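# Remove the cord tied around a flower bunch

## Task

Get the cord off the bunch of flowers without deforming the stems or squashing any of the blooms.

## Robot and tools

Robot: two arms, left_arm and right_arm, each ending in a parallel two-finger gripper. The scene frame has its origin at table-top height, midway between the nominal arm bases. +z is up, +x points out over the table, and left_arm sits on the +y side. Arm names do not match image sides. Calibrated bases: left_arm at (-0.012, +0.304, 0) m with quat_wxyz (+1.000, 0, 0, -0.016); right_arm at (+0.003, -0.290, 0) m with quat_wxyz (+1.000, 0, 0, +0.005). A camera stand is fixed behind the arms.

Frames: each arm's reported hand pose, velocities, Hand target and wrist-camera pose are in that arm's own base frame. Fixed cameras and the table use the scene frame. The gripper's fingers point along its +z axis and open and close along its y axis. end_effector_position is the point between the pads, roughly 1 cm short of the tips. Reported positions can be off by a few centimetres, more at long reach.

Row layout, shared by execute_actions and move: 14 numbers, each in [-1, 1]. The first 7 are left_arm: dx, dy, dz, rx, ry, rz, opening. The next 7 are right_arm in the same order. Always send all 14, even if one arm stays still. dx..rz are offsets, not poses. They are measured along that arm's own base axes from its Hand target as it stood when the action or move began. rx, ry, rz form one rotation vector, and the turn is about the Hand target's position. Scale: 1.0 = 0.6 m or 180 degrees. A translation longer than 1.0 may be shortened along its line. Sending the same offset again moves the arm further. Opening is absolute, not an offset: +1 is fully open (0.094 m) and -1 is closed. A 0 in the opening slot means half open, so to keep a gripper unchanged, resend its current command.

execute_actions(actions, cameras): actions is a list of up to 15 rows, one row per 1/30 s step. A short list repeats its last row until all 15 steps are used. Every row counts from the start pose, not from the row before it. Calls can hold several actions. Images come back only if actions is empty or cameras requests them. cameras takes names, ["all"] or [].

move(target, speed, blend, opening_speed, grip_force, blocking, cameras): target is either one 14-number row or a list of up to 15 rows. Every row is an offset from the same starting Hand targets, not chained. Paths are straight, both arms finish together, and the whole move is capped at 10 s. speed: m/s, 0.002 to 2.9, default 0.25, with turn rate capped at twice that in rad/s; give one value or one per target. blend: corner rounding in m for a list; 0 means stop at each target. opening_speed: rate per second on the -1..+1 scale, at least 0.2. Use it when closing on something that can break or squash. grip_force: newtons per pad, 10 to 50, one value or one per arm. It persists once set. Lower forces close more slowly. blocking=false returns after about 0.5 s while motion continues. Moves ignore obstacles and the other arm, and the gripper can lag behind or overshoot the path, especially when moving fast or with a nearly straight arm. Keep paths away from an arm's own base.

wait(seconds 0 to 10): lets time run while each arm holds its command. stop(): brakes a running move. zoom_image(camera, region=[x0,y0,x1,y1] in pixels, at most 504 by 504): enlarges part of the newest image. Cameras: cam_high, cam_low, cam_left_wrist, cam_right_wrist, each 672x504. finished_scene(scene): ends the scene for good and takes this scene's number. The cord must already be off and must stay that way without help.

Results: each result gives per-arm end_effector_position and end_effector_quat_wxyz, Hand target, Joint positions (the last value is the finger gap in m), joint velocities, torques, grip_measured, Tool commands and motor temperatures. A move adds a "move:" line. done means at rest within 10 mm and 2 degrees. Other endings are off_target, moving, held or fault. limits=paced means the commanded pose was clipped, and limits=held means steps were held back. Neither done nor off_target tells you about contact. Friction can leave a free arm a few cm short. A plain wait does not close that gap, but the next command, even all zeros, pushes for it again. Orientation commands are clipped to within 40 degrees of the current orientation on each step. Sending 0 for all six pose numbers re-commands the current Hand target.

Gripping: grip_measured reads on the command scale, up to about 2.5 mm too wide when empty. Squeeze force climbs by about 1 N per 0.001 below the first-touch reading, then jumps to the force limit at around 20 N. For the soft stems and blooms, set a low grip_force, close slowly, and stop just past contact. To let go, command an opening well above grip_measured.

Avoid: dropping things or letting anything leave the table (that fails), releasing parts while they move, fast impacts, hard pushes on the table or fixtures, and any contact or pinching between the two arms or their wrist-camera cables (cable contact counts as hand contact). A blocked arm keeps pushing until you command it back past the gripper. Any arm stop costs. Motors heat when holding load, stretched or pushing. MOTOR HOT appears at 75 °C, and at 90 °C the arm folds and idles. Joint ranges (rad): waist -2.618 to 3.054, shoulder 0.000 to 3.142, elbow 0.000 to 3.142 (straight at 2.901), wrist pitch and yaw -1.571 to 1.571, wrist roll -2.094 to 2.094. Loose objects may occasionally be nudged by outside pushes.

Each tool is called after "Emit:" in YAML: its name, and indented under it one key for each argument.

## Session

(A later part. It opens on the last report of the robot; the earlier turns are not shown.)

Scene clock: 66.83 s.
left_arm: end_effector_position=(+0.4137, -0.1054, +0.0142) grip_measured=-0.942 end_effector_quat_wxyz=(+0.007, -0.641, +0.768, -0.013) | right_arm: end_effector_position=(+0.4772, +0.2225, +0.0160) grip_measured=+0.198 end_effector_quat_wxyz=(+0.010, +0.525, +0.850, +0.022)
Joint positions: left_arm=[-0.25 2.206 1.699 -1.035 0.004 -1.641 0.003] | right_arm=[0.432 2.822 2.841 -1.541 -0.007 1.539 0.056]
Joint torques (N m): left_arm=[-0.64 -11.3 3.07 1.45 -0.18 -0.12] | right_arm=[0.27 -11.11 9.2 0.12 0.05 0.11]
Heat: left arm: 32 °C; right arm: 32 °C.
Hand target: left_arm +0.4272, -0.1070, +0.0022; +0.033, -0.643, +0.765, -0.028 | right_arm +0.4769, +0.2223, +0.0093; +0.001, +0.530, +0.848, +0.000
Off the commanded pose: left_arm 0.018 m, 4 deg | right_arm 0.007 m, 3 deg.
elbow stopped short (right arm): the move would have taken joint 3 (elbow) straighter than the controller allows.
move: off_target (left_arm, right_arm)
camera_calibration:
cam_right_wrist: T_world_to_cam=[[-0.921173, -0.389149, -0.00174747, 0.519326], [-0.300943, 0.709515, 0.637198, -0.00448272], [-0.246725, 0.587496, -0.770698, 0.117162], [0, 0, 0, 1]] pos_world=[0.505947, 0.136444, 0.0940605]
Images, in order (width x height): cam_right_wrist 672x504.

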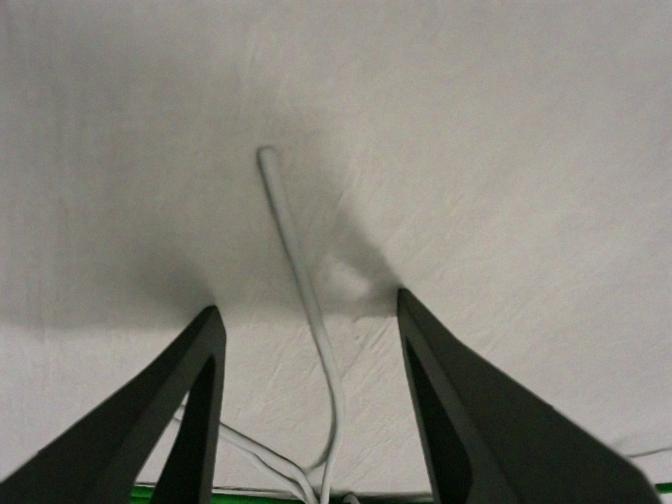

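Emit:
move:
  target: [0,0,0,0,0,0,-1.0,0,0,-0.007,0,0,0,0.2]
  speed: 0.05
  cameras: ["cam_right_wrist"]

Scene clock: 68.37 s.
left_arm: end_effector_position=(+0.4137, -0.1054, +0.0142) grip_measured=-0.942 end_effector_quat_wxyz=(+0.007, -0.641, +0.768, -0.013) | right_arm: end_effector_position=(+0.4772, +0.2225, +0.0158) grip_measured=+0.198 end_effector_quat_wxyz=(+0.010, +0.525, +0.850, +0.022)
Joint positions: left_arm=[-0.25 2.206 1.699 -1.035 0.004 -1.641 0.003] | right_arm=[0.432 2.822 2.841 -1.541 -0.007 1.539 0.056]
Joint torques (N m): left_arm=[-0.44 -11.33 3.02 1.43 -0.21 -0.12] | right_arm=[0.25 -10.52 9.18 0.15 0.05 0.11]
Heat: left arm: 32 °C; right arm: 32 °C.
Hand target: left_arm +0.4272, -0.1070, +0.0022; +0.033, -0.643, +0.765, -0.028 | right_arm +0.4769, +0.2223, +0.0051; +0.001, +0.530, +0.848, +0.000
Off the commanded pose: left_arm 0.018 m, 4 deg | right_arm 0.011 m, 3 deg.
elbow stopped short (right arm): the move would have taken joint 3 (elbow) straighter than the controller allows.
move: off_target (left_arm, right_arm)
camera_calibration:
cam_right_wrist: T_world_to_cam=[[-0.921182, -0.389131, -0.00127373, 0.519283], [-0.300664, 0.70967, 0.637157, -0.00451325], [-0.247033, 0.58732, -0.770733, 0.117191], [0, 0, 0, 1]] pos_world=[0.505947, 0.136443, 0.0938601]
Images, in order (width x height): cam_right_wrist 672x504.

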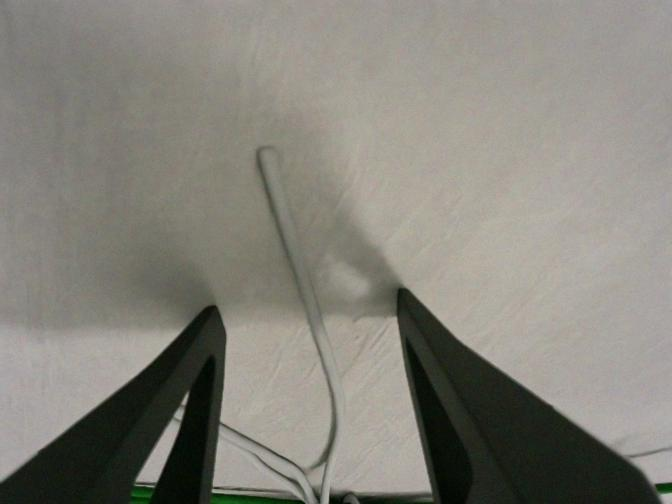

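Emit:
move:
  target: [0,0,0,0,0,0,-1.0,0,0,-0.003,0,0,0,-1.0]
  speed: 0.05
  opening_speed: 0.8
  cameras: ["cam_right_wrist"]

Scene clock: 70.97 s.
left_arm: end_effector_position=(+0.4137, -0.1054, +0.0142) grip_measured=-0.942 end_effector_quat_wxyz=(+0.007, -0.641, +0.768, -0.013) | right_arm: end_effector_position=(+0.4738, +0.2209, +0.0150) grip_measured=-0.961 end_effector_quat_wxyz=(+0.006, +0.526, +0.851, +0.016)
Joint positions: left_arm=[-0.25 2.206 1.699 -1.035 0.004 -1.641 0.003] | right_arm=[0.432 2.826 2.846 -1.558 -0.007 1.539 0.002]
Joint torques (N m): left_arm=[-0.55 -11.26 3.04 1.42 -0.2 -0.12] | right_arm=[0.27 -10.5 8.72 0.32 0.05 0.11]
Heat: left arm: 32 °C; right arm: 32 °C.
Hand target: left_arm +0.4272, -0.1070, +0.0022; +0.033, -0.643, +0.765, -0.028 | right_arm +0.4769, +0.2223, +0.0033; +0.001, +0.530, +0.848, +0.000
Off the commanded pose: left_arm 0.018 m, 4 deg | right_arm 0.012 m, 2 deg.
elbow stopped short (right arm): the move would have taken joint 3 (elbow) straighter than the controller allows.
move: off_target (left_arm, right_arm)
camera_calibration:
cam_right_wrist: T_world_to_cam=[[-0.921076, -0.389114, 0.0144635, 0.515232], [-0.29157, 0.713844, 0.636721, -0.00921258], [-0.258082, 0.582251, -0.770959, 0.123014], [0, 0, 0, 1]] pos_world=[0.503629, 0.135435, 0.0932528]
Images, in order (width x height): cam_right_wrist 672x504.

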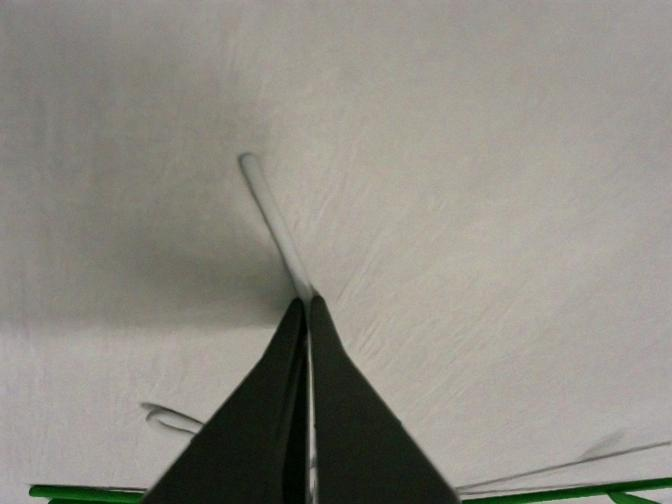

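Emit:
move:
  target: [-0.012,0.083,0.025,0,0,0,-1.0,0.0,-0.083,0.025,0,0,0,-1.0]
  speed: 0.05
  cameras: ["cam_high","cam_low"]

Emit:
zoom_image:
  camera: "cam_high"
  region: [240, 150, 440, 300]

Emit:
zoom_image:
  camera: "cam_low"
  region: [270, 220, 430, 310]

Scene clock: 74.40 s.
left_arm: end_effector_position=(+0.4196, -0.0756, +0.0149) grip_measured=-0.943 end_effector_quat_wxyz=(+0.006, -0.640, +0.767, -0.042) | right_arm: end_effector_position=(+0.4738, +0.1889, +0.0146) grip_measured=-0.961 end_effector_quat_wxyz=(-0.021, +0.526, +0.850, +0.014)
Joint positions: left_arm=[-0.161 2.162 1.628 -0.965 0.047 -1.554 0.003] | right_arm=[0.36 2.736 2.663 -1.503 -0.05 1.467 0.002]
Joint torques (N m): left_arm=[1.57 -13.75 3.14 0.76 -0.55 0.09] | right_arm=[-1.4 -14.3 4.86 0.15 0.5 -0.06]
Heat: left arm: 32 °C; right arm: 32 °C.
Hand target: left_arm +0.4200, -0.0572, +0.0172; +0.033, -0.643, +0.765, -0.028 | right_arm +0.4770, +0.1724, +0.0182; +0.001, +0.531, +0.848, +0.000
Off the commanded pose: left_arm 0.019 m, 4 deg | right_arm 0.017 m, 3 deg.
move: off_target (left_arm, right_arm)
Images, in order (width x height): cam_high 672x504, cam_low 672x504.

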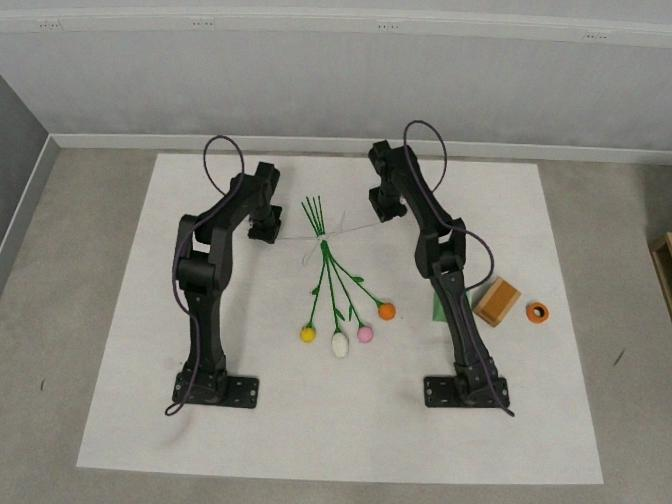

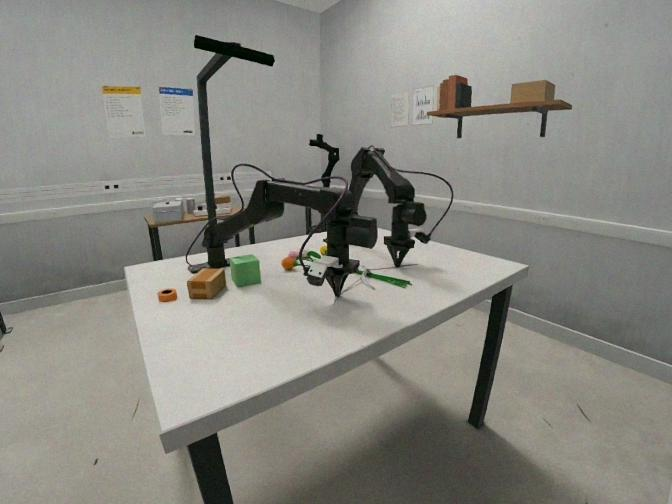

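Scaled by 2.520 from the camera's 672x504 image, which has a finer 960x720 frame.

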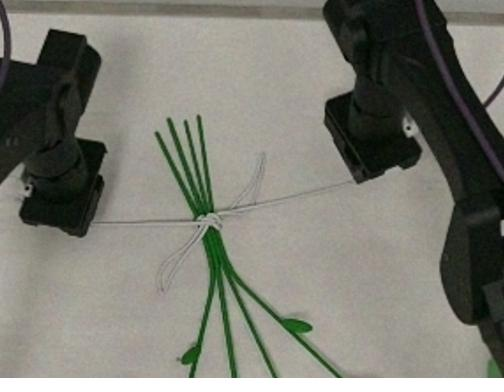

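Scaled by 3.150 from the camera's 672x504 image, which has a finer 960x720 frame.

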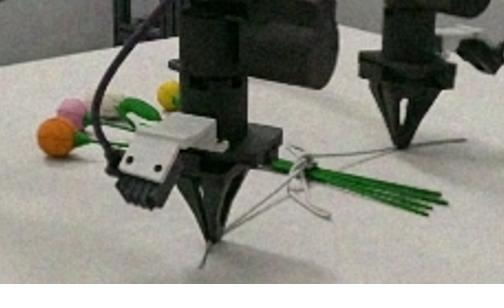

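Emit:
move:
  target: [0.0,0.15,0.01,0,0,0,-1.0,0.0,-0.15,0.01,0,0,0,-1.0]
  speed: 0.06
  cameras: ["cam_high","cam_low"]

Emit:
zoom_image:
  camera: "cam_high"
  region: [240, 150, 440, 300]

Emit:
zoom_image:
  camera: "cam_low"
  region: [270, 220, 430, 310]

Scene clock: 78.00 s.
left_arm: end_effector_position=(+0.4222, +0.0197, +0.0150) grip_measured=-0.943 end_effector_quat_wxyz=(+0.013, -0.640, +0.767, -0.040) | right_arm: end_effector_position=(+0.4710, +0.0946, +0.0145) grip_measured=-0.961 end_effector_quat_wxyz=(-0.028, +0.528, +0.849, +0.005)
Joint positions: left_arm=[0.065 2.151 1.61 -0.962 0.049 -1.328 0.003] | right_arm=[0.179 2.536 2.28 -1.349 -0.046 1.292 0.002]
Joint torques (N m): left_arm=[1.02 -14.17 4.12 0.6 -0.35 0.08] | right_arm=[-0.92 -14.49 5.44 0.3 0.46 -0.05]
Heat: left arm: 32 °C; right arm: 33 °C.
Hand target: left_arm +0.4201, +0.0328, +0.0232; +0.033, -0.643, +0.765, -0.028 | right_arm +0.4770, +0.0824, +0.0242; +0.001, +0.531, +0.848, +0.000
Off the commanded pose: left_arm 0.016 m, 3 deg | right_arm 0.017 m, 3 deg.
move: off_target (left_arm, right_arm)
Images, in order (width x height): cam_high 672x504, cam_low 672x504.

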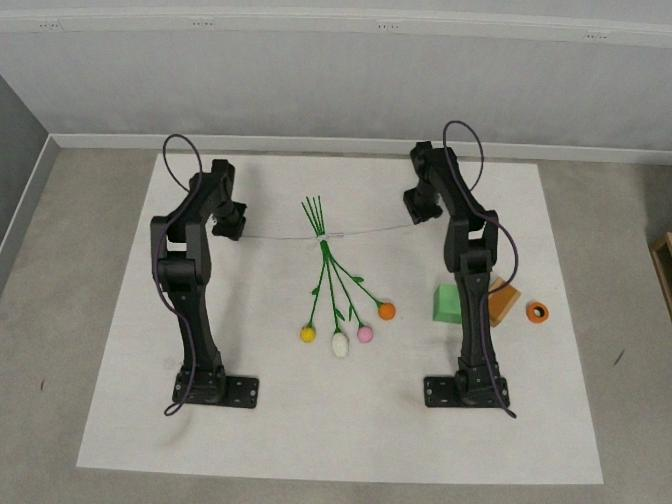

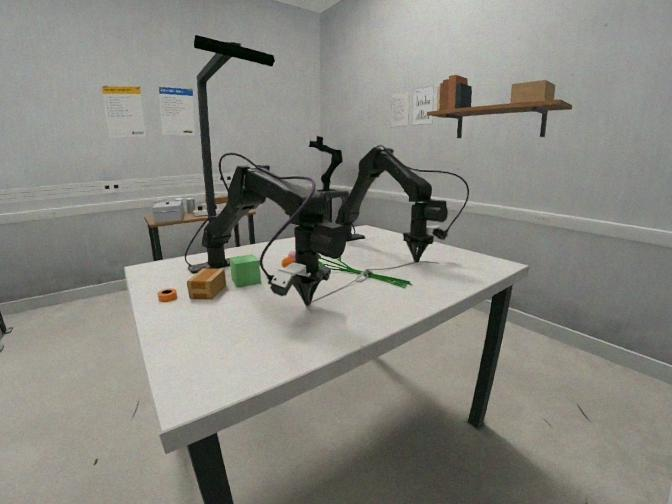

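Scaled by 2.520 from the camera's 672x504 image, which has a finer 960x720 frame.

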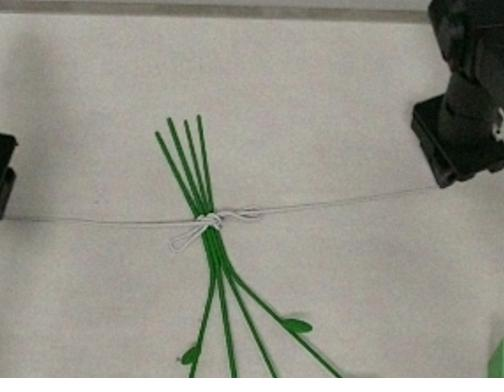

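Scaled by 3.150 from the camera's 672x504 image, which has a finer 960x720 frame.

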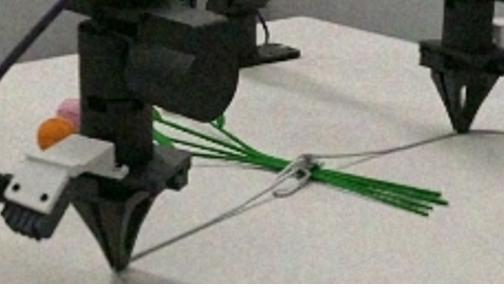

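Great. Continue.

Emit:
move:
  target: [0.0,0.11,0.0,0,0,0,-1.0,0.0,-0.11,0.0,0,0,0,-1.0]
  speed: 0.05
  cameras: ["cam_high","cam_low"]

Emit:
zoom_image:
  camera: "cam_high"
  region: [240, 150, 440, 300]

Emit:
zoom_image:
  camera: "cam_low"
  region: [270, 220, 430, 310]

Scene clock: 80.97 s.
left_arm: end_effector_position=(+0.4163, +0.0923, +0.0195) grip_measured=-0.943 end_effector_quat_wxyz=(+0.024, -0.644, +0.763, -0.039) | right_arm: end_effector_position=(+0.4720, +0.0296, +0.0144) grip_measured=-0.961 end_effector_quat_wxyz=(-0.029, +0.528, +0.849, +0.008)
Joint positions: left_arm=[0.236 2.151 1.628 -0.969 0.049 -1.167 0.003] | right_arm=[0.043 2.495 2.203 -1.317 -0.046 1.155 0.002]
Joint torques (N m): left_arm=[0.21 -11.12 7.39 0.47 -0.22 0.07] | right_arm=[-1.02 -14.32 5.48 0.32 0.45 -0.06]
Heat: left arm: 32 °C; right arm: 34 °C.
Hand target: left_arm +0.4201, +0.0988, +0.0232; +0.033, -0.643, +0.765, -0.028 | right_arm +0.4770, +0.0163, +0.0242; +0.001, +0.531, +0.848, +0.000
Off the commanded pose: left_arm 0.008 m, 2 deg | right_arm 0.017 m, 4 deg.
move: off_target (right_arm)
Images, in order (width x height): cam_high 672x504, cam_low 672x504.

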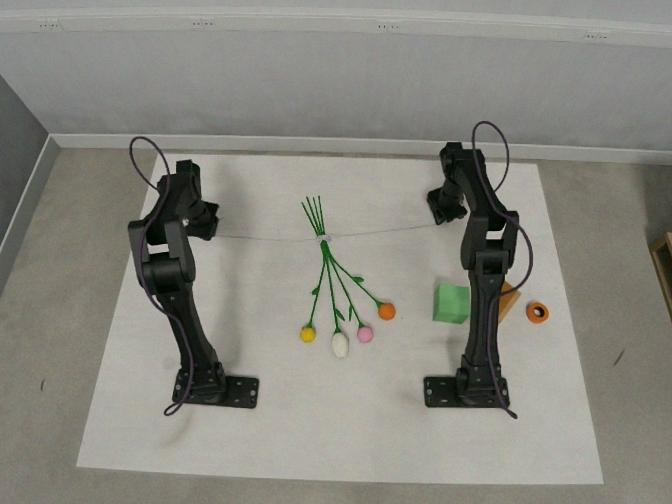

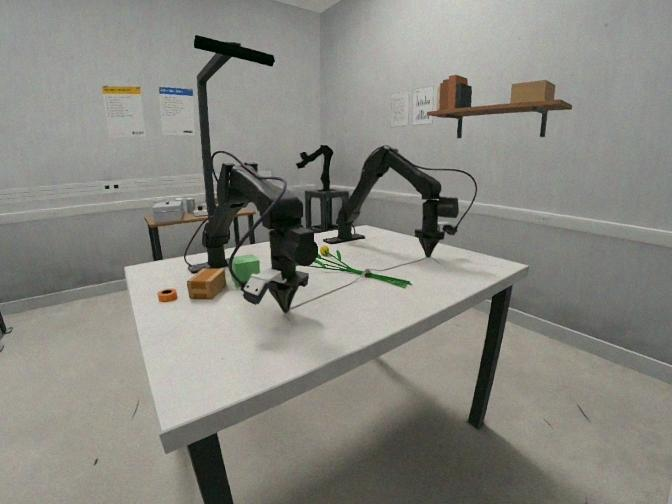

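Scaled by 2.520 from the camera's 672x504 image, which has a finer 960x720 frame.

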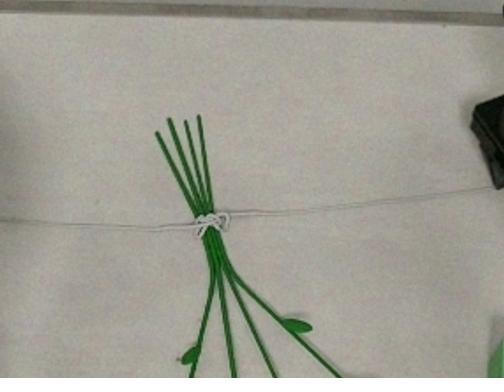

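Scaled by 3.150 from the camera's 672x504 image, which has a finer 960x720 frame.

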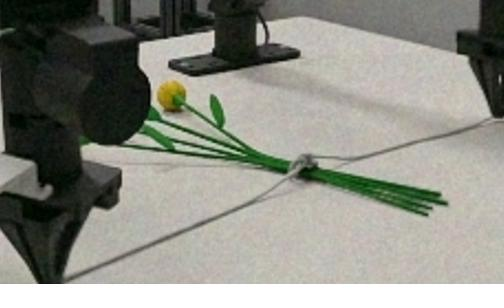

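Emit:
move:
  target: [0.0,0.05,0.0,0,0,0,-1.0,0.0,-0.05,0.0,0,0,0,-1.0]
  speed: 0.04
  cameras: ["cam_high","cam_low"]

Emit:
zoom_image:
  camera: "cam_high"
  region: [280, 180, 380, 280]

Emit:
zoom_image:
  camera: "cam_low"
  region: [290, 220, 430, 310]

Scene clock: 83.70 s.
left_arm: end_effector_position=(+0.4193, +0.1226, +0.0321) grip_measured=-0.943 end_effector_quat_wxyz=(+0.040, -0.645, +0.762, -0.043) | right_arm: end_effector_position=(+0.4729, +0.0008, +0.0144) grip_measured=-0.961 end_effector_quat_wxyz=(-0.028, +0.527, +0.849, +0.010)
Joint positions: left_arm=[0.302 2.151 1.677 -0.989 0.049 -1.104 0.003] | right_arm=[-0.018 2.495 2.203 -1.317 -0.046 1.093 0.002]
Joint torques (N m): left_arm=[0.27 -8.99 7.46 0.51 -0.14 0.07] | right_arm=[-1.18 -14.37 5.39 0.32 0.44 -0.06]
Heat: left arm: 32 °C; right arm: 34 °C.
Hand target: left_arm +0.4200, +0.1288, +0.0232; +0.033, -0.643, +0.765, -0.028 | right_arm +0.4770, -0.0136, +0.0242; +0.001, +0.531, +0.848, +0.000
Off the commanded pose: left_arm 0.011 m, 2 deg | right_arm 0.018 m, 4 deg.
move: off_target (left_arm, right_arm)
Images, in order (width x height): cam_high 672x504, cam_low 672x504.

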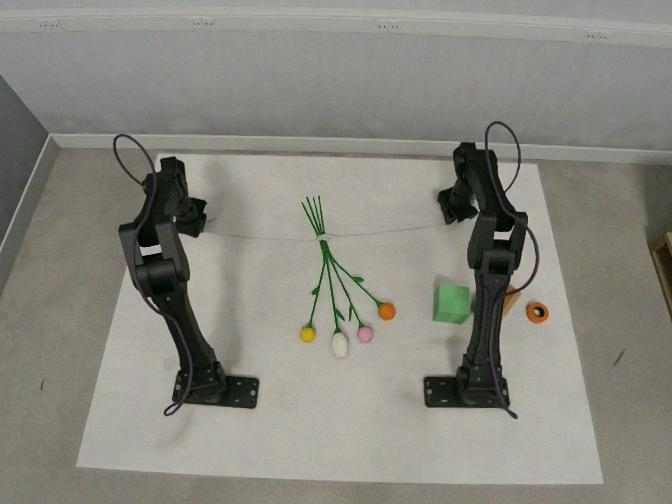

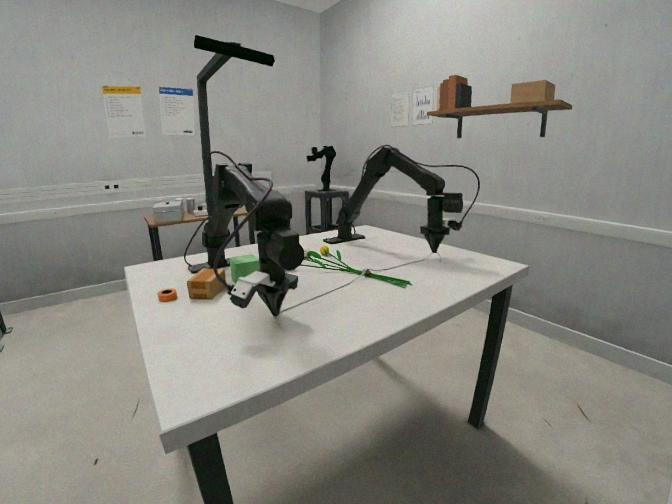

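Scaled by 5.040 from the camera's 672x504 image, which has a finer 960x720 frame.

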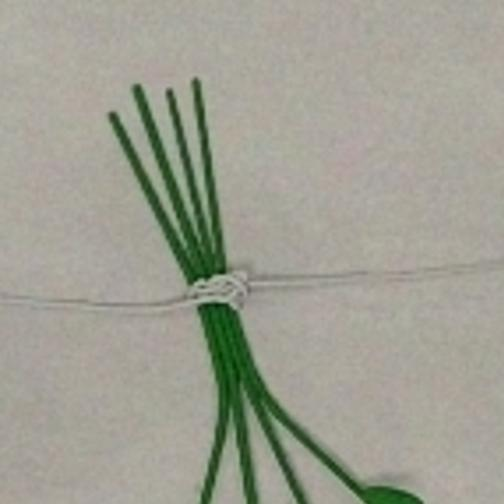

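Scaled by 3.600 from the camera's 672x504 image, which has a finer 960x720 frame.

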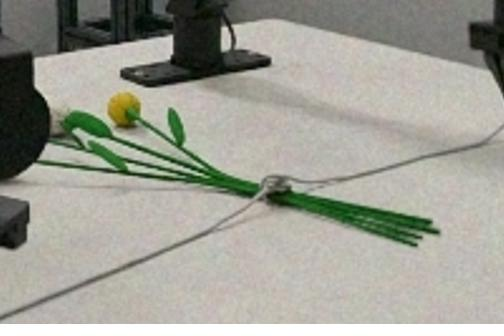

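Emit:
move:
  target: [0.0,0.05,-0.01,0,0,0,-1.0,0.0,-0.05,0.0,0,0,0,-1.0]
  speed: 0.03
  cameras: ["cam_high","cam_low"]

Emit:
zoom_image:
  camera: "cam_high"
  region: [280, 180, 380, 280]

Emit:
zoom_image:
  camera: "cam_low"
  region: [290, 220, 430, 310]

Scene clock: 86.63 s.
left_arm: end_effector_position=(+0.4193, +0.1533, +0.0253) grip_measured=-0.943 end_effector_quat_wxyz=(+0.040, -0.645, +0.762, -0.040) | right_arm: end_effector_position=(+0.4720, -0.0288, +0.0144) grip_measured=-0.961 end_effector_quat_wxyz=(-0.028, +0.527, +0.849, +0.012)
Joint positions: left_arm=[0.368 2.2 1.729 -0.997 0.049 -1.04 0.003] | right_arm=[-0.081 2.495 2.203 -1.317 -0.046 1.03 0.002]
Joint torques (N m): left_arm=[0.47 -9.46 7.53 0.56 -0.07 0.08] | right_arm=[-1.2 -13.7 6.72 0.27 0.45 -0.05]
Heat: left arm: 32 °C; right arm: 35 °C.
Hand target: left_arm +0.4200, +0.1588, +0.0173; +0.033, -0.643, +0.765, -0.028 | right_arm +0.4770, -0.0435, +0.0242; +0.001, +0.531, +0.848, +0.000
Off the commanded pose: left_arm 0.010 m, 2 deg | right_arm 0.018 m, 4 deg.
move: off_target (right_arm)
Images, in order (width x height): cam_high 672x504, cam_low 672x504.

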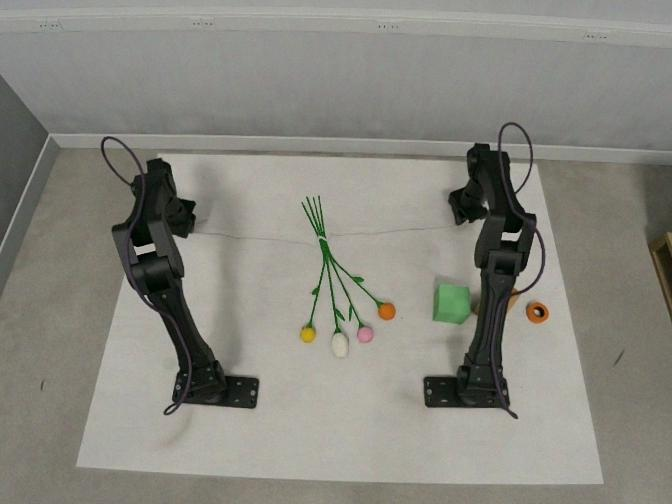

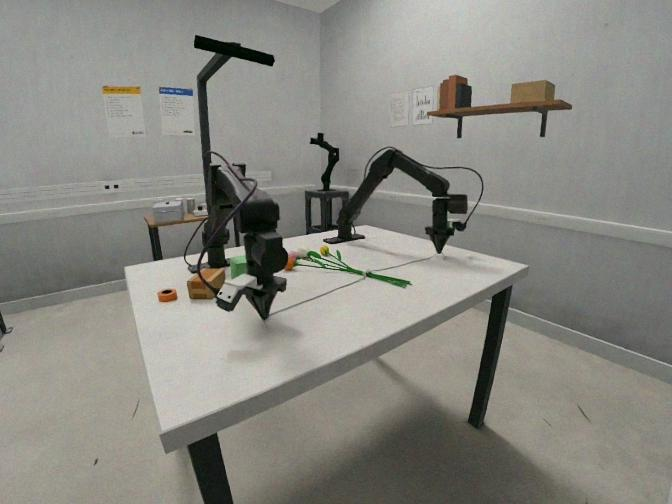

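Scaled by 5.040 from the camera's 672x504 image, which has a finer 960x720 frame.

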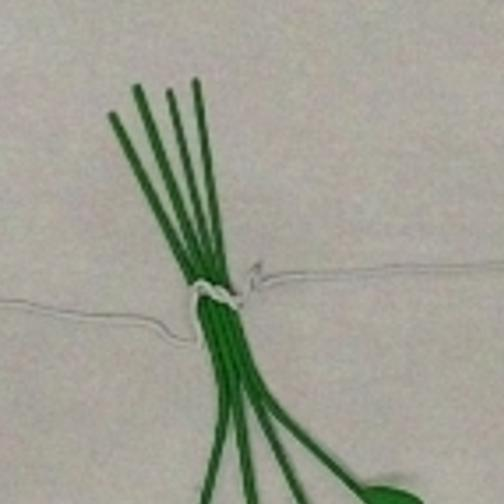

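Scaled by 3.600 from the camera's 672x504 image, which has a finer 960x720 frame.

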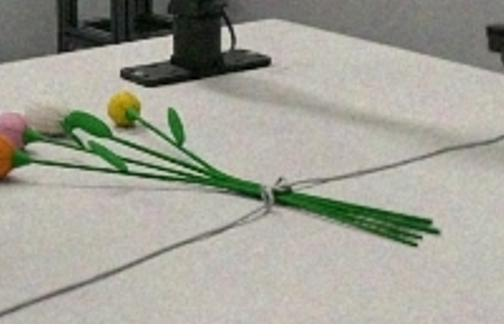

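Emit:
move:
  target:
    - [0,0,0,0,0,0,-0.4,0,0,0,0,0,0,-0.4]
    - [0,0,0.12,0,0,0,-0.4,0,0,0.2,0,0,0,-0.4]
    - [-0.012,-0.498,0.13,0,0,0,1,0,0,0.25,0,0,0,0]
  speed: [0.05,0.1,0.25]
  cameras: ["cam_high","cam_left_wrist"]

Emit:
zoom_image:
  camera: "cam_high"
  region: [240, 150, 440, 300]

Scene clock: 96.80 s.
left_arm: end_effector_position=(+0.4091, -0.1463, +0.1027) grip_measured=+0.998 end_effector_quat_wxyz=(+0.027, -0.635, +0.770, -0.049) | right_arm: end_effector_position=(+0.4771, -0.0365, +0.1454) grip_measured=-0.002 end_effector_quat_wxyz=(+0.058, +0.527, +0.847, +0.042)
Joint positions: left_arm=[-0.345 2.105 1.889 -1.242 0.003 -1.724 0.094] | right_arm=[-0.087 2.357 2.474 -1.546 -0.023 1.028 0.047]
Joint torques (N m): left_arm=[0.24 -8.98 7.53 0.47 -0.26 -0.11] | right_arm=[-0.68 -14.42 9.73 0.26 0.17 -0.03]
Motor temperatures (°C): left_arm=[30 32 33 31 28 28 28] | right_arm=[27 36 31 27 30 29 30]
Heat: left arm: 33 °C; right arm: 36 °C.
Hand target: left_arm +0.4128, -0.1400, +0.0951; +0.033, -0.643, +0.765, -0.028 | right_arm +0.4770, -0.0437, +0.1743; +0.001, +0.531, +0.848, +0.000
Off the commanded pose: left_arm 0.010 m, 3 deg | right_arm 0.030 m, 8 deg.
joint sent to its limit (right arm) — joint 4 (wrist pitch), lower limit. The joint targets are off in orientation, not in position.
move: off_target (left_arm, right_arm); target 3's new opening was sent with right_arm's hand 0.030 m and 8 deg from that target
camera_calibration:
cam_left_wrist: T_world_to_cam=[[0.948658, -0.263281, 0.175304, -0.45217], [-0.314454, -0.725143, 0.612606, -0.0165589], [-0.0341673, -0.636278, -0.770702, 0.125883], [0, 0, 0, 1]] pos_world=[0.428049, -0.050959, 0.186429]
Images, in order (width x height): cam_high 672x504, cam_left_wrist 672x504.

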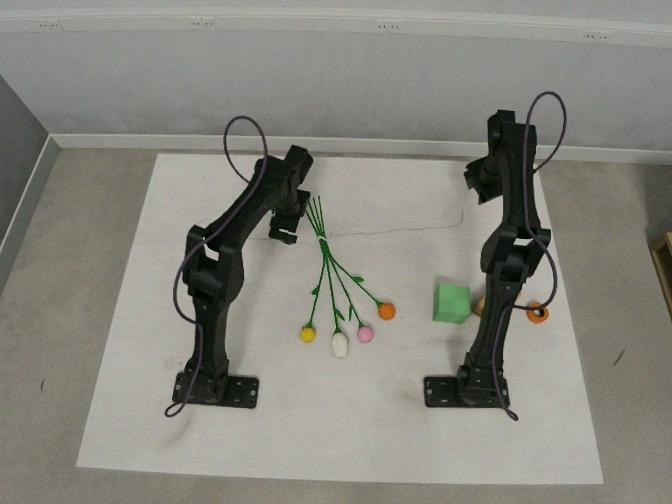

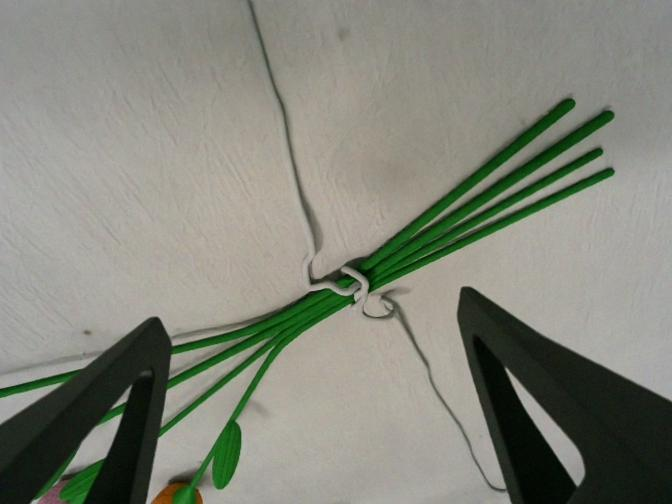

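Scaled by 2.520 from the camera's 672x504 image, which has a finer 960x720 frame.

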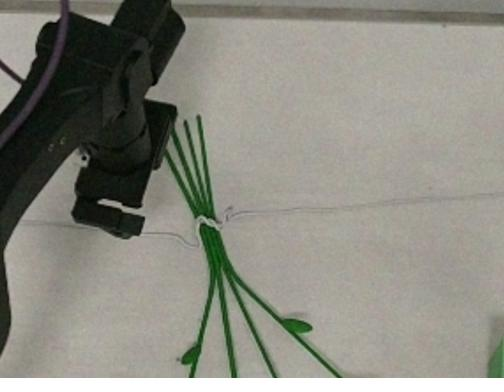

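Emit:
zoom_image:
  camera: "cam_left_wrist"
  region: [240, 210, 460, 370]

Scaled by 2.291 from the camera's 672x504 image, which has a finer 960x720 frame.

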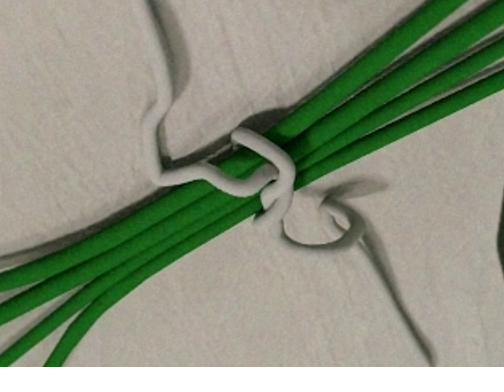

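Emit:
move:
  target: [0.004,0.01,-0.125,0,0,0,1,0,0,-0.0,0,0,0,0]
  speed: [0.12]
  cameras: ["cam_left_wrist"]

Scene clock: 100.80 s.
left_arm: end_effector_position=(+0.4129, -0.1413, +0.0351) grip_measured=+0.998 end_effector_quat_wxyz=(+0.025, -0.641, +0.766, -0.044) | right_arm: end_effector_position=(+0.4771, -0.0365, +0.1454) grip_measured=-0.002 end_effector_quat_wxyz=(+0.058, +0.527, +0.847, +0.042)
Joint positions: left_arm=[-0.331 2.152 1.692 -1.009 0.003 -1.724 0.094] | right_arm=[-0.087 2.357 2.474 -1.546 -0.023 1.028 0.047]
Joint torques (N m): left_arm=[0.35 -9.77 4.6 0.89 -0.25 0.03] | right_arm=[-0.68 -14.42 9.76 0.26 0.17 -0.03]
Heat: left arm: 33 °C; right arm: 36 °C.
Hand target: left_arm +0.4153, -0.1341, +0.0203; +0.033, -0.643, +0.765, -0.028 | right_arm +0.4770, -0.0437, +0.1743; +0.001, +0.531, +0.848, +0.000
Off the commanded pose: left_arm 0.017 m, 2 deg | right_arm 0.030 m, 8 deg.
joint sent to its limit (right arm) — joint 4 (wrist pitch), lower limit. The joint targets are off in orientation, not in position.
move: off_target (left_arm, right_arm)
camera_calibration:
cam_left_wrist: T_world_to_cam=[[0.953789, -0.250716, 0.165613, -0.442646], [-0.298704, -0.73136, 0.613097, 0.0223191], [-0.0325907, -0.634235, -0.772453, 0.0767745], [0, 0, 0, 1]] pos_world=[0.43136, -0.0459623, 0.118929]
Images, in order (width x height): cam_left_wrist 672x504.

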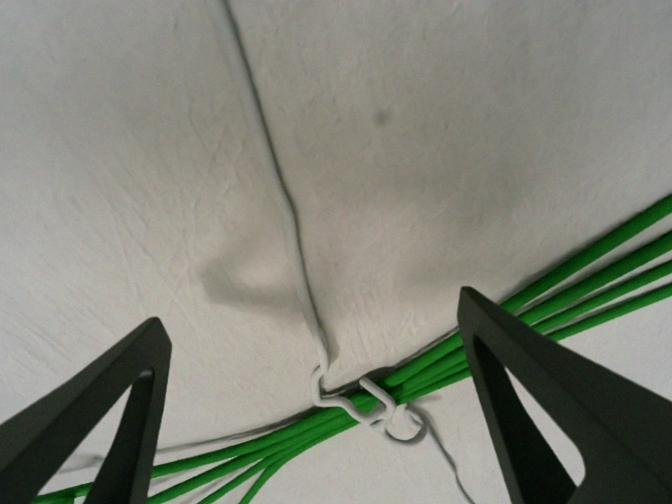

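Emit:
move:
  target: [0.0,0.0,-0.033,0,0,0,0.4,0,0,-0.0,0,0,0,0]
  speed: [0.06]
  cameras: ["cam_left_wrist"]

Scene clock: 103.20 s.
left_arm: end_effector_position=(+0.4133, -0.1414, +0.0184) grip_measured=+0.402 end_effector_quat_wxyz=(+0.026, -0.641, +0.766, -0.045) | right_arm: end_effector_position=(+0.4771, -0.0365, +0.1454) grip_measured=-0.002 end_effector_quat_wxyz=(+0.058, +0.527, +0.847, +0.042)
Joint positions: left_arm=[-0.331 2.168 1.65 -0.949 0.003 -1.724 0.066] | right_arm=[-0.087 2.357 2.474 -1.546 -0.023 1.028 0.047]
Joint torques (N m): left_arm=[0.35 -9.24 4.21 0.94 -0.25 0.02] | right_arm=[-0.69 -14.43 9.73 0.25 0.17 -0.03]
Heat: left arm: 33 °C; right arm: 36 °C.
Hand target: left_arm +0.4153, -0.1341, +0.0005; +0.033, -0.643, +0.765, -0.028 | right_arm +0.4770, -0.0437, +0.1743; +0.001, +0.531, +0.848, +0.000
Off the commanded pose: left_arm 0.020 m, 2 deg | right_arm 0.030 m, 8 deg.
joint sent to its limit (right arm) — joint 4 (wrist pitch), lower limit. The joint targets are off in orientation, not in position.
move: off_target (left_arm, right_arm)
camera_calibration:
cam_left_wrist: T_world_to_cam=[[0.953541, -0.250672, 0.167102, -0.440152], [-0.299612, -0.731073, 0.612997, 0.0328983], [-0.0314974, -0.634583, -0.772212, 0.0633831], [0, 0, 0, 1]] pos_world=[0.431556, -0.0460609, 0.102329]
Images, in order (width x height): cam_left_wrist 672x504.

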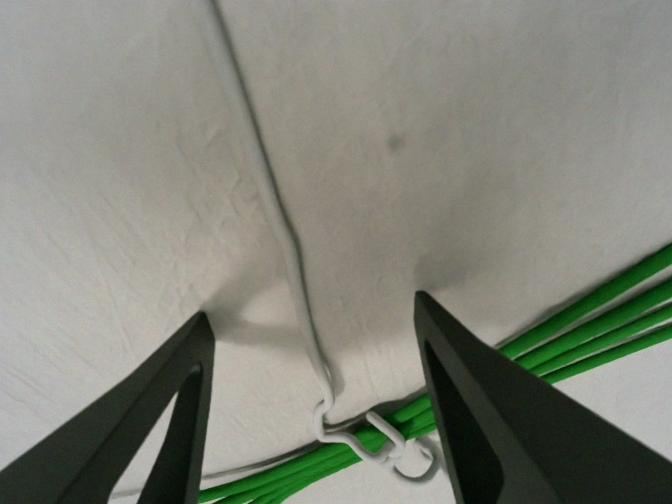

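Emit:
move:
  target: [0.0,0.0,-0.006,0,0,0,-1,0,0,-0.0,0,0,0,0]
  speed: [0.06]
  opening_speed: 0.8
  cameras: ["cam_left_wrist"]

Scene clock: 106.20 s.
left_arm: end_effector_position=(+0.4164, -0.1425, +0.0179) grip_measured=-0.959 end_effector_quat_wxyz=(+0.029, -0.640, +0.766, -0.051) | right_arm: end_effector_position=(+0.4771, -0.0365, +0.1454) grip_measured=-0.002 end_effector_quat_wxyz=(+0.058, +0.527, +0.847, +0.042)
Joint positions: left_arm=[-0.331 2.168 1.647 -0.931 0.003 -1.724 0.002] | right_arm=[-0.087 2.357 2.474 -1.546 -0.023 1.028 0.047]
Joint torques (N m): left_arm=[0.4 -9.14 4.08 0.92 -0.26 0.07] | right_arm=[-0.68 -14.43 9.73 0.25 0.17 -0.03]
Heat: left arm: 33 °C; right arm: 36 °C.
Hand target: left_arm +0.4153, -0.1341, -0.0031; +0.033, -0.643, +0.765, -0.028 | right_arm +0.4770, -0.0437, +0.1743; +0.001, +0.531, +0.848, +0.000
Off the commanded pose: left_arm 0.023 m, 3 deg | right_arm 0.030 m, 8 deg.
joint sent to its limit (right arm) — joint 4 (wrist pitch), lower limit. The joint targets are off in orientation, not in position.
move: off_target (left_arm, right_arm)
camera_calibration:
cam_left_wrist: T_world_to_cam=[[0.951143, -0.249872, 0.181359, -0.442525], [-0.30804, -0.72816, 0.612287, 0.0373664], [-0.0209348, -0.638238, -0.769555, 0.0573745], [0, 0, 0, 1]] pos_world=[0.433616, -0.0467471, 0.10153]
Images, in order (width x height): cam_left_wrist 672x504.

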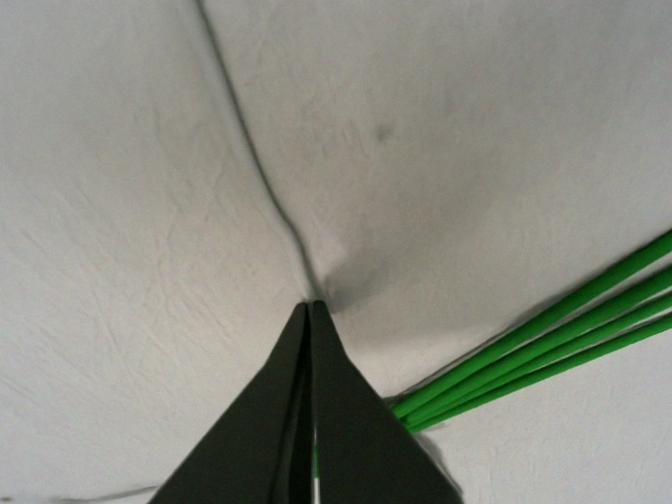

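Held. Pull gently and watch the bouquet.

Emit:
move:
  target: [0.0,0.15,0.04,0,0,0,-1,0,0,-0.0,0,0,0,0]
  speed: [0.05]
  cameras: ["cam_high","cam_low"]

Emit:
zoom_image:
  camera: "cam_high"
  region: [240, 170, 440, 320]

Emit:
zoom_image:
  camera: "cam_low"
  region: [290, 220, 430, 310]

Scene clock: 119.77 s.
left_arm: end_effector_position=(+0.4261, -0.0641, +0.0168) grip_measured=-0.960 end_effector_quat_wxyz=(+0.017, -0.637, +0.768, -0.060) | right_arm: end_effector_position=(+0.4771, -0.0365, +0.1454) grip_measured=-0.002 end_effector_quat_wxyz=(+0.058, +0.527, +0.847, +0.042)
Joint positions: left_arm=[-0.128 2.141 1.597 -0.916 0.056 -1.515 0.002] | right_arm=[-0.087 2.357 2.474 -1.546 -0.023 1.028 0.047]
Joint torques (N m): left_arm=[1.25 -14.16 3.37 0.4 -0.59 0.1] | right_arm=[-0.68 -14.42 9.74 0.26 0.17 -0.03]
Heat: left arm: 32 °C; right arm: 36 °C.
Hand target: left_arm +0.4153, -0.0440, +0.0208; +0.033, -0.643, +0.765, -0.028 | right_arm +0.4770, -0.0437, +0.1743; +0.001, +0.531, +0.848, +0.000
Off the commanded pose: left_arm 0.023 m, 4 deg | right_arm 0.030 m, 8 deg.
joint sent to its limit (right arm) — joint 4 (wrist pitch), lower limit. The joint targets are off in orientation, not in position.
move: off_target (left_arm, right_arm)
Images, in order (width x height): cam_high 672x504, cam_low 672x504.

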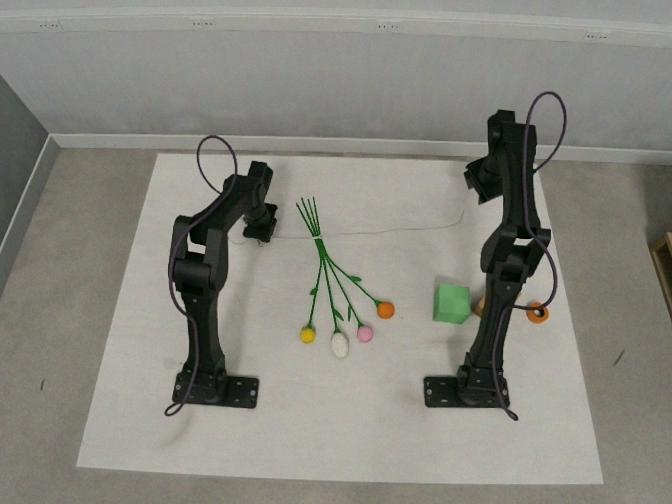

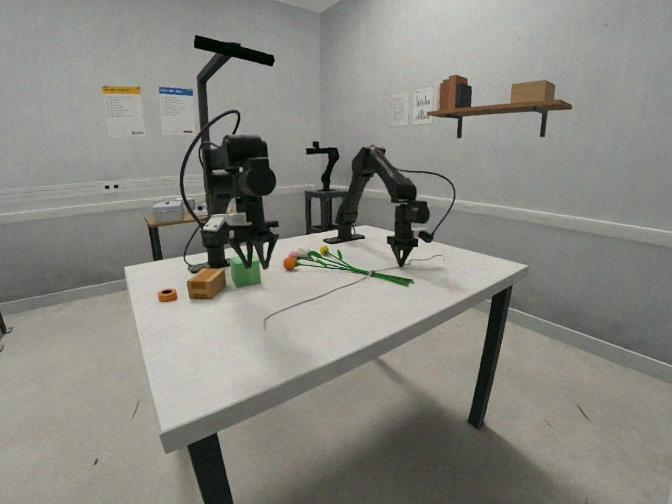

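Scaled by 2.520 from the camera's 672x504 image, which has a finer 960x720 frame.

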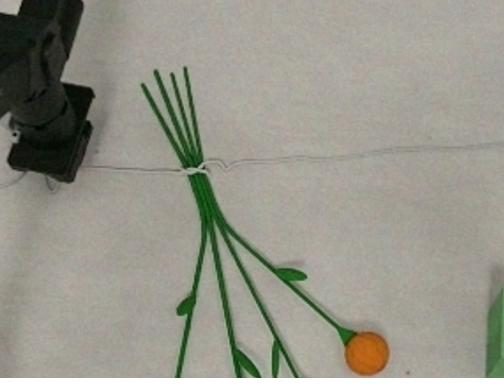

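Scaled by 3.600 from the camera's 672x504 image, which has a finer 960x720 frame.

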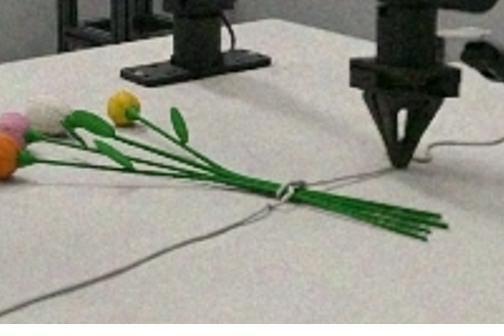

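Emit:
execute_actions:
  actions: []
  cameras: ["cam_left_wrist","cam_right_wrist"]

Emit:
zoom_image:
  camera: "cam_right_wrist"
  region: [240, 200, 500, 504]

Scene clock: 121.27 s.
left_arm: end_effector_position=(+0.4261, -0.0641, +0.0168) grip_measured=-0.960 end_effector_quat_wxyz=(+0.017, -0.637, +0.768, -0.060) | right_arm: end_effector_position=(+0.4771, -0.0365, +0.1454) grip_measured=-0.002 end_effector_quat_wxyz=(+0.058, +0.527, +0.847, +0.042)
Joint positions: left_arm=[-0.128 2.141 1.597 -0.916 0.056 -1.515 0.002] | right_arm=[-0.087 2.357 2.474 -1.546 -0.023 1.028 0.047]
Joint velocities: within noise
Joint torques (N m): left_arm=[1.44 -14.09 3.33 0.42 -0.56 0.07] | right_arm=[-0.68 -14.42 9.74 0.25 0.16 -0.03]
Motor temperatures (°C): left_arm=[30 32 32 31 28 28 29] | right_arm=[27 36 31 27 30 29 29]
Heat: left arm: 32 °C; right arm: 36 °C.
Hand target: left_arm +0.4153, -0.0440, +0.0208; +0.033, -0.643, +0.765, -0.028 | right_arm +0.4770, -0.0437, +0.1743; +0.001, +0.531, +0.848, +0.000
Tool commands: left_gripper/opening=-1.0 right_gripper/opening=+0.0
Off the commanded pose: left_arm 0.023 m, 4 deg | right_arm 0.030 m, 8 deg.
camera_calibration:
cam_left_wrist: T_world_to_cam=[[0.949782, -0.254533, 0.182006, -0.43166], [-0.311182, -0.707257, 0.634786, 0.100406], [-0.0328496, -0.659546, -0.750946, 0.110213], [0, 0, 0, 1]] pos_world=[0.444848, 0.0338311, 0.0975927]
cam_right_wrist: T_world_to_cam=[[-0.919673, -0.382303, -0.0897042, 0.431002], [-0.357946, 0.722205, 0.591857, 0.13098], [-0.161484, 0.576424, -0.801036, 0.332298], [0, 0, 0, 1]] pos_world=[0.496925, -0.121366, 0.227324]
Images, in order (width x height): cam_left_wrist 672x504, cam_right_wrist 672x504.

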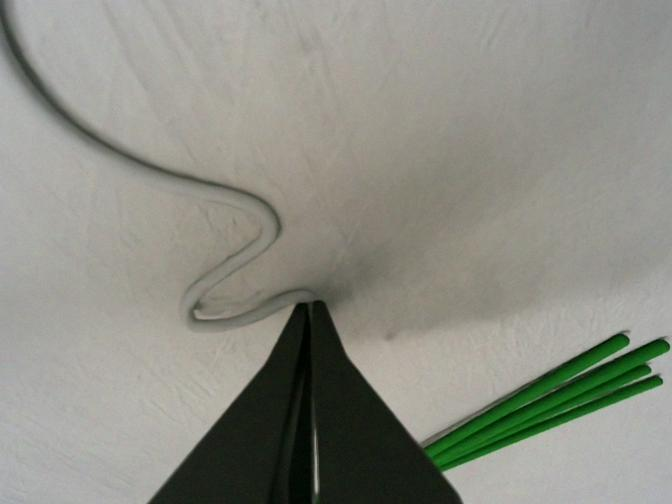

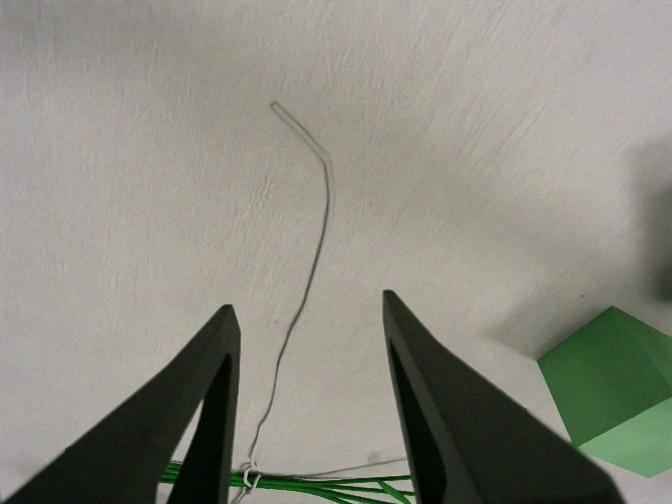

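Scaled by 1.658 from the camera's 672x504 image, which has a finer 960x720 frame.

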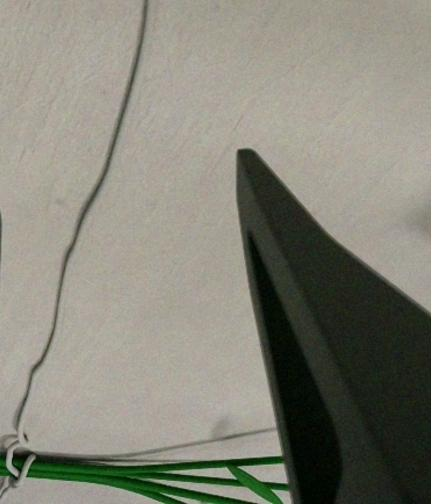

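Emit:
move:
  target: [0.008,0.1,0.0,0,0,0,-1,0,0,-0.0,0,0,0,0]
  speed: [0.05]
  cameras: ["cam_high"]

Emit:
zoom_image:
  camera: "cam_high"
  region: [260, 180, 400, 290]

Scene clock: 124.47 s.
left_arm: end_effector_position=(+0.4294, -0.0007, +0.0167) grip_measured=-0.960 end_effector_quat_wxyz=(+0.024, -0.637, +0.769, -0.055) | right_arm: end_effector_position=(+0.4771, -0.0365, +0.1454) grip_measured=-0.002 end_effector_quat_wxyz=(+0.058, +0.527, +0.847, +0.042)
Joint positions: left_arm=[0.02 2.141 1.597 -0.922 0.056 -1.367 0.002] | right_arm=[-0.087 2.357 2.474 -1.546 -0.023 1.028 0.047]
Joint torques (N m): left_arm=[1.26 -13.38 4.26 0.41 -0.43 0.06] | right_arm=[-0.68 -14.42 9.73 0.26 0.16 -0.04]
Heat: left arm: 33 °C; right arm: 36 °C.
Hand target: left_arm +0.4201, +0.0160, +0.0208; +0.033, -0.643, +0.765, -0.028 | right_arm +0.4770, -0.0437, +0.1743; +0.001, +0.531, +0.848, +0.000
Off the commanded pose: left_arm 0.020 m, 3 deg | right_arm 0.030 m, 8 deg.
joint sent to its limit (right arm) — joint 4 (wrist pitch), lower limit. The joint targets are off in orientation, not in position.
move: off_target (left_arm, right_arm)
Images, in order (width x height): cam_high 672x504.

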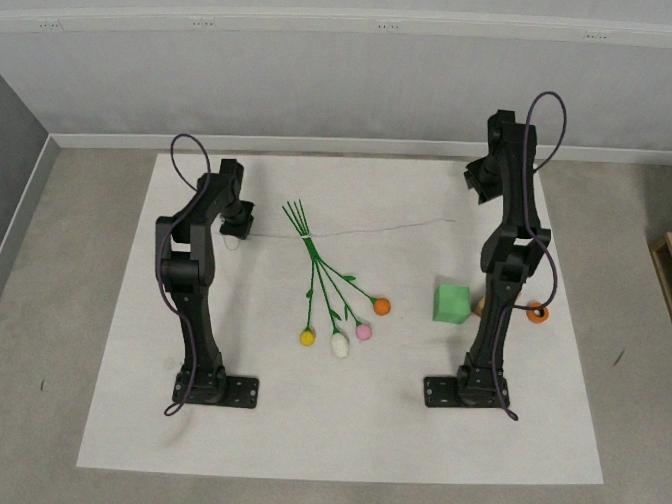

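Scaled by 3.600 from the camera's 672x504 image, which has a finer 960x720 frame.

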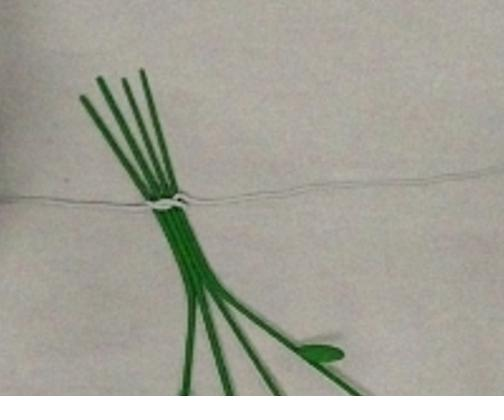

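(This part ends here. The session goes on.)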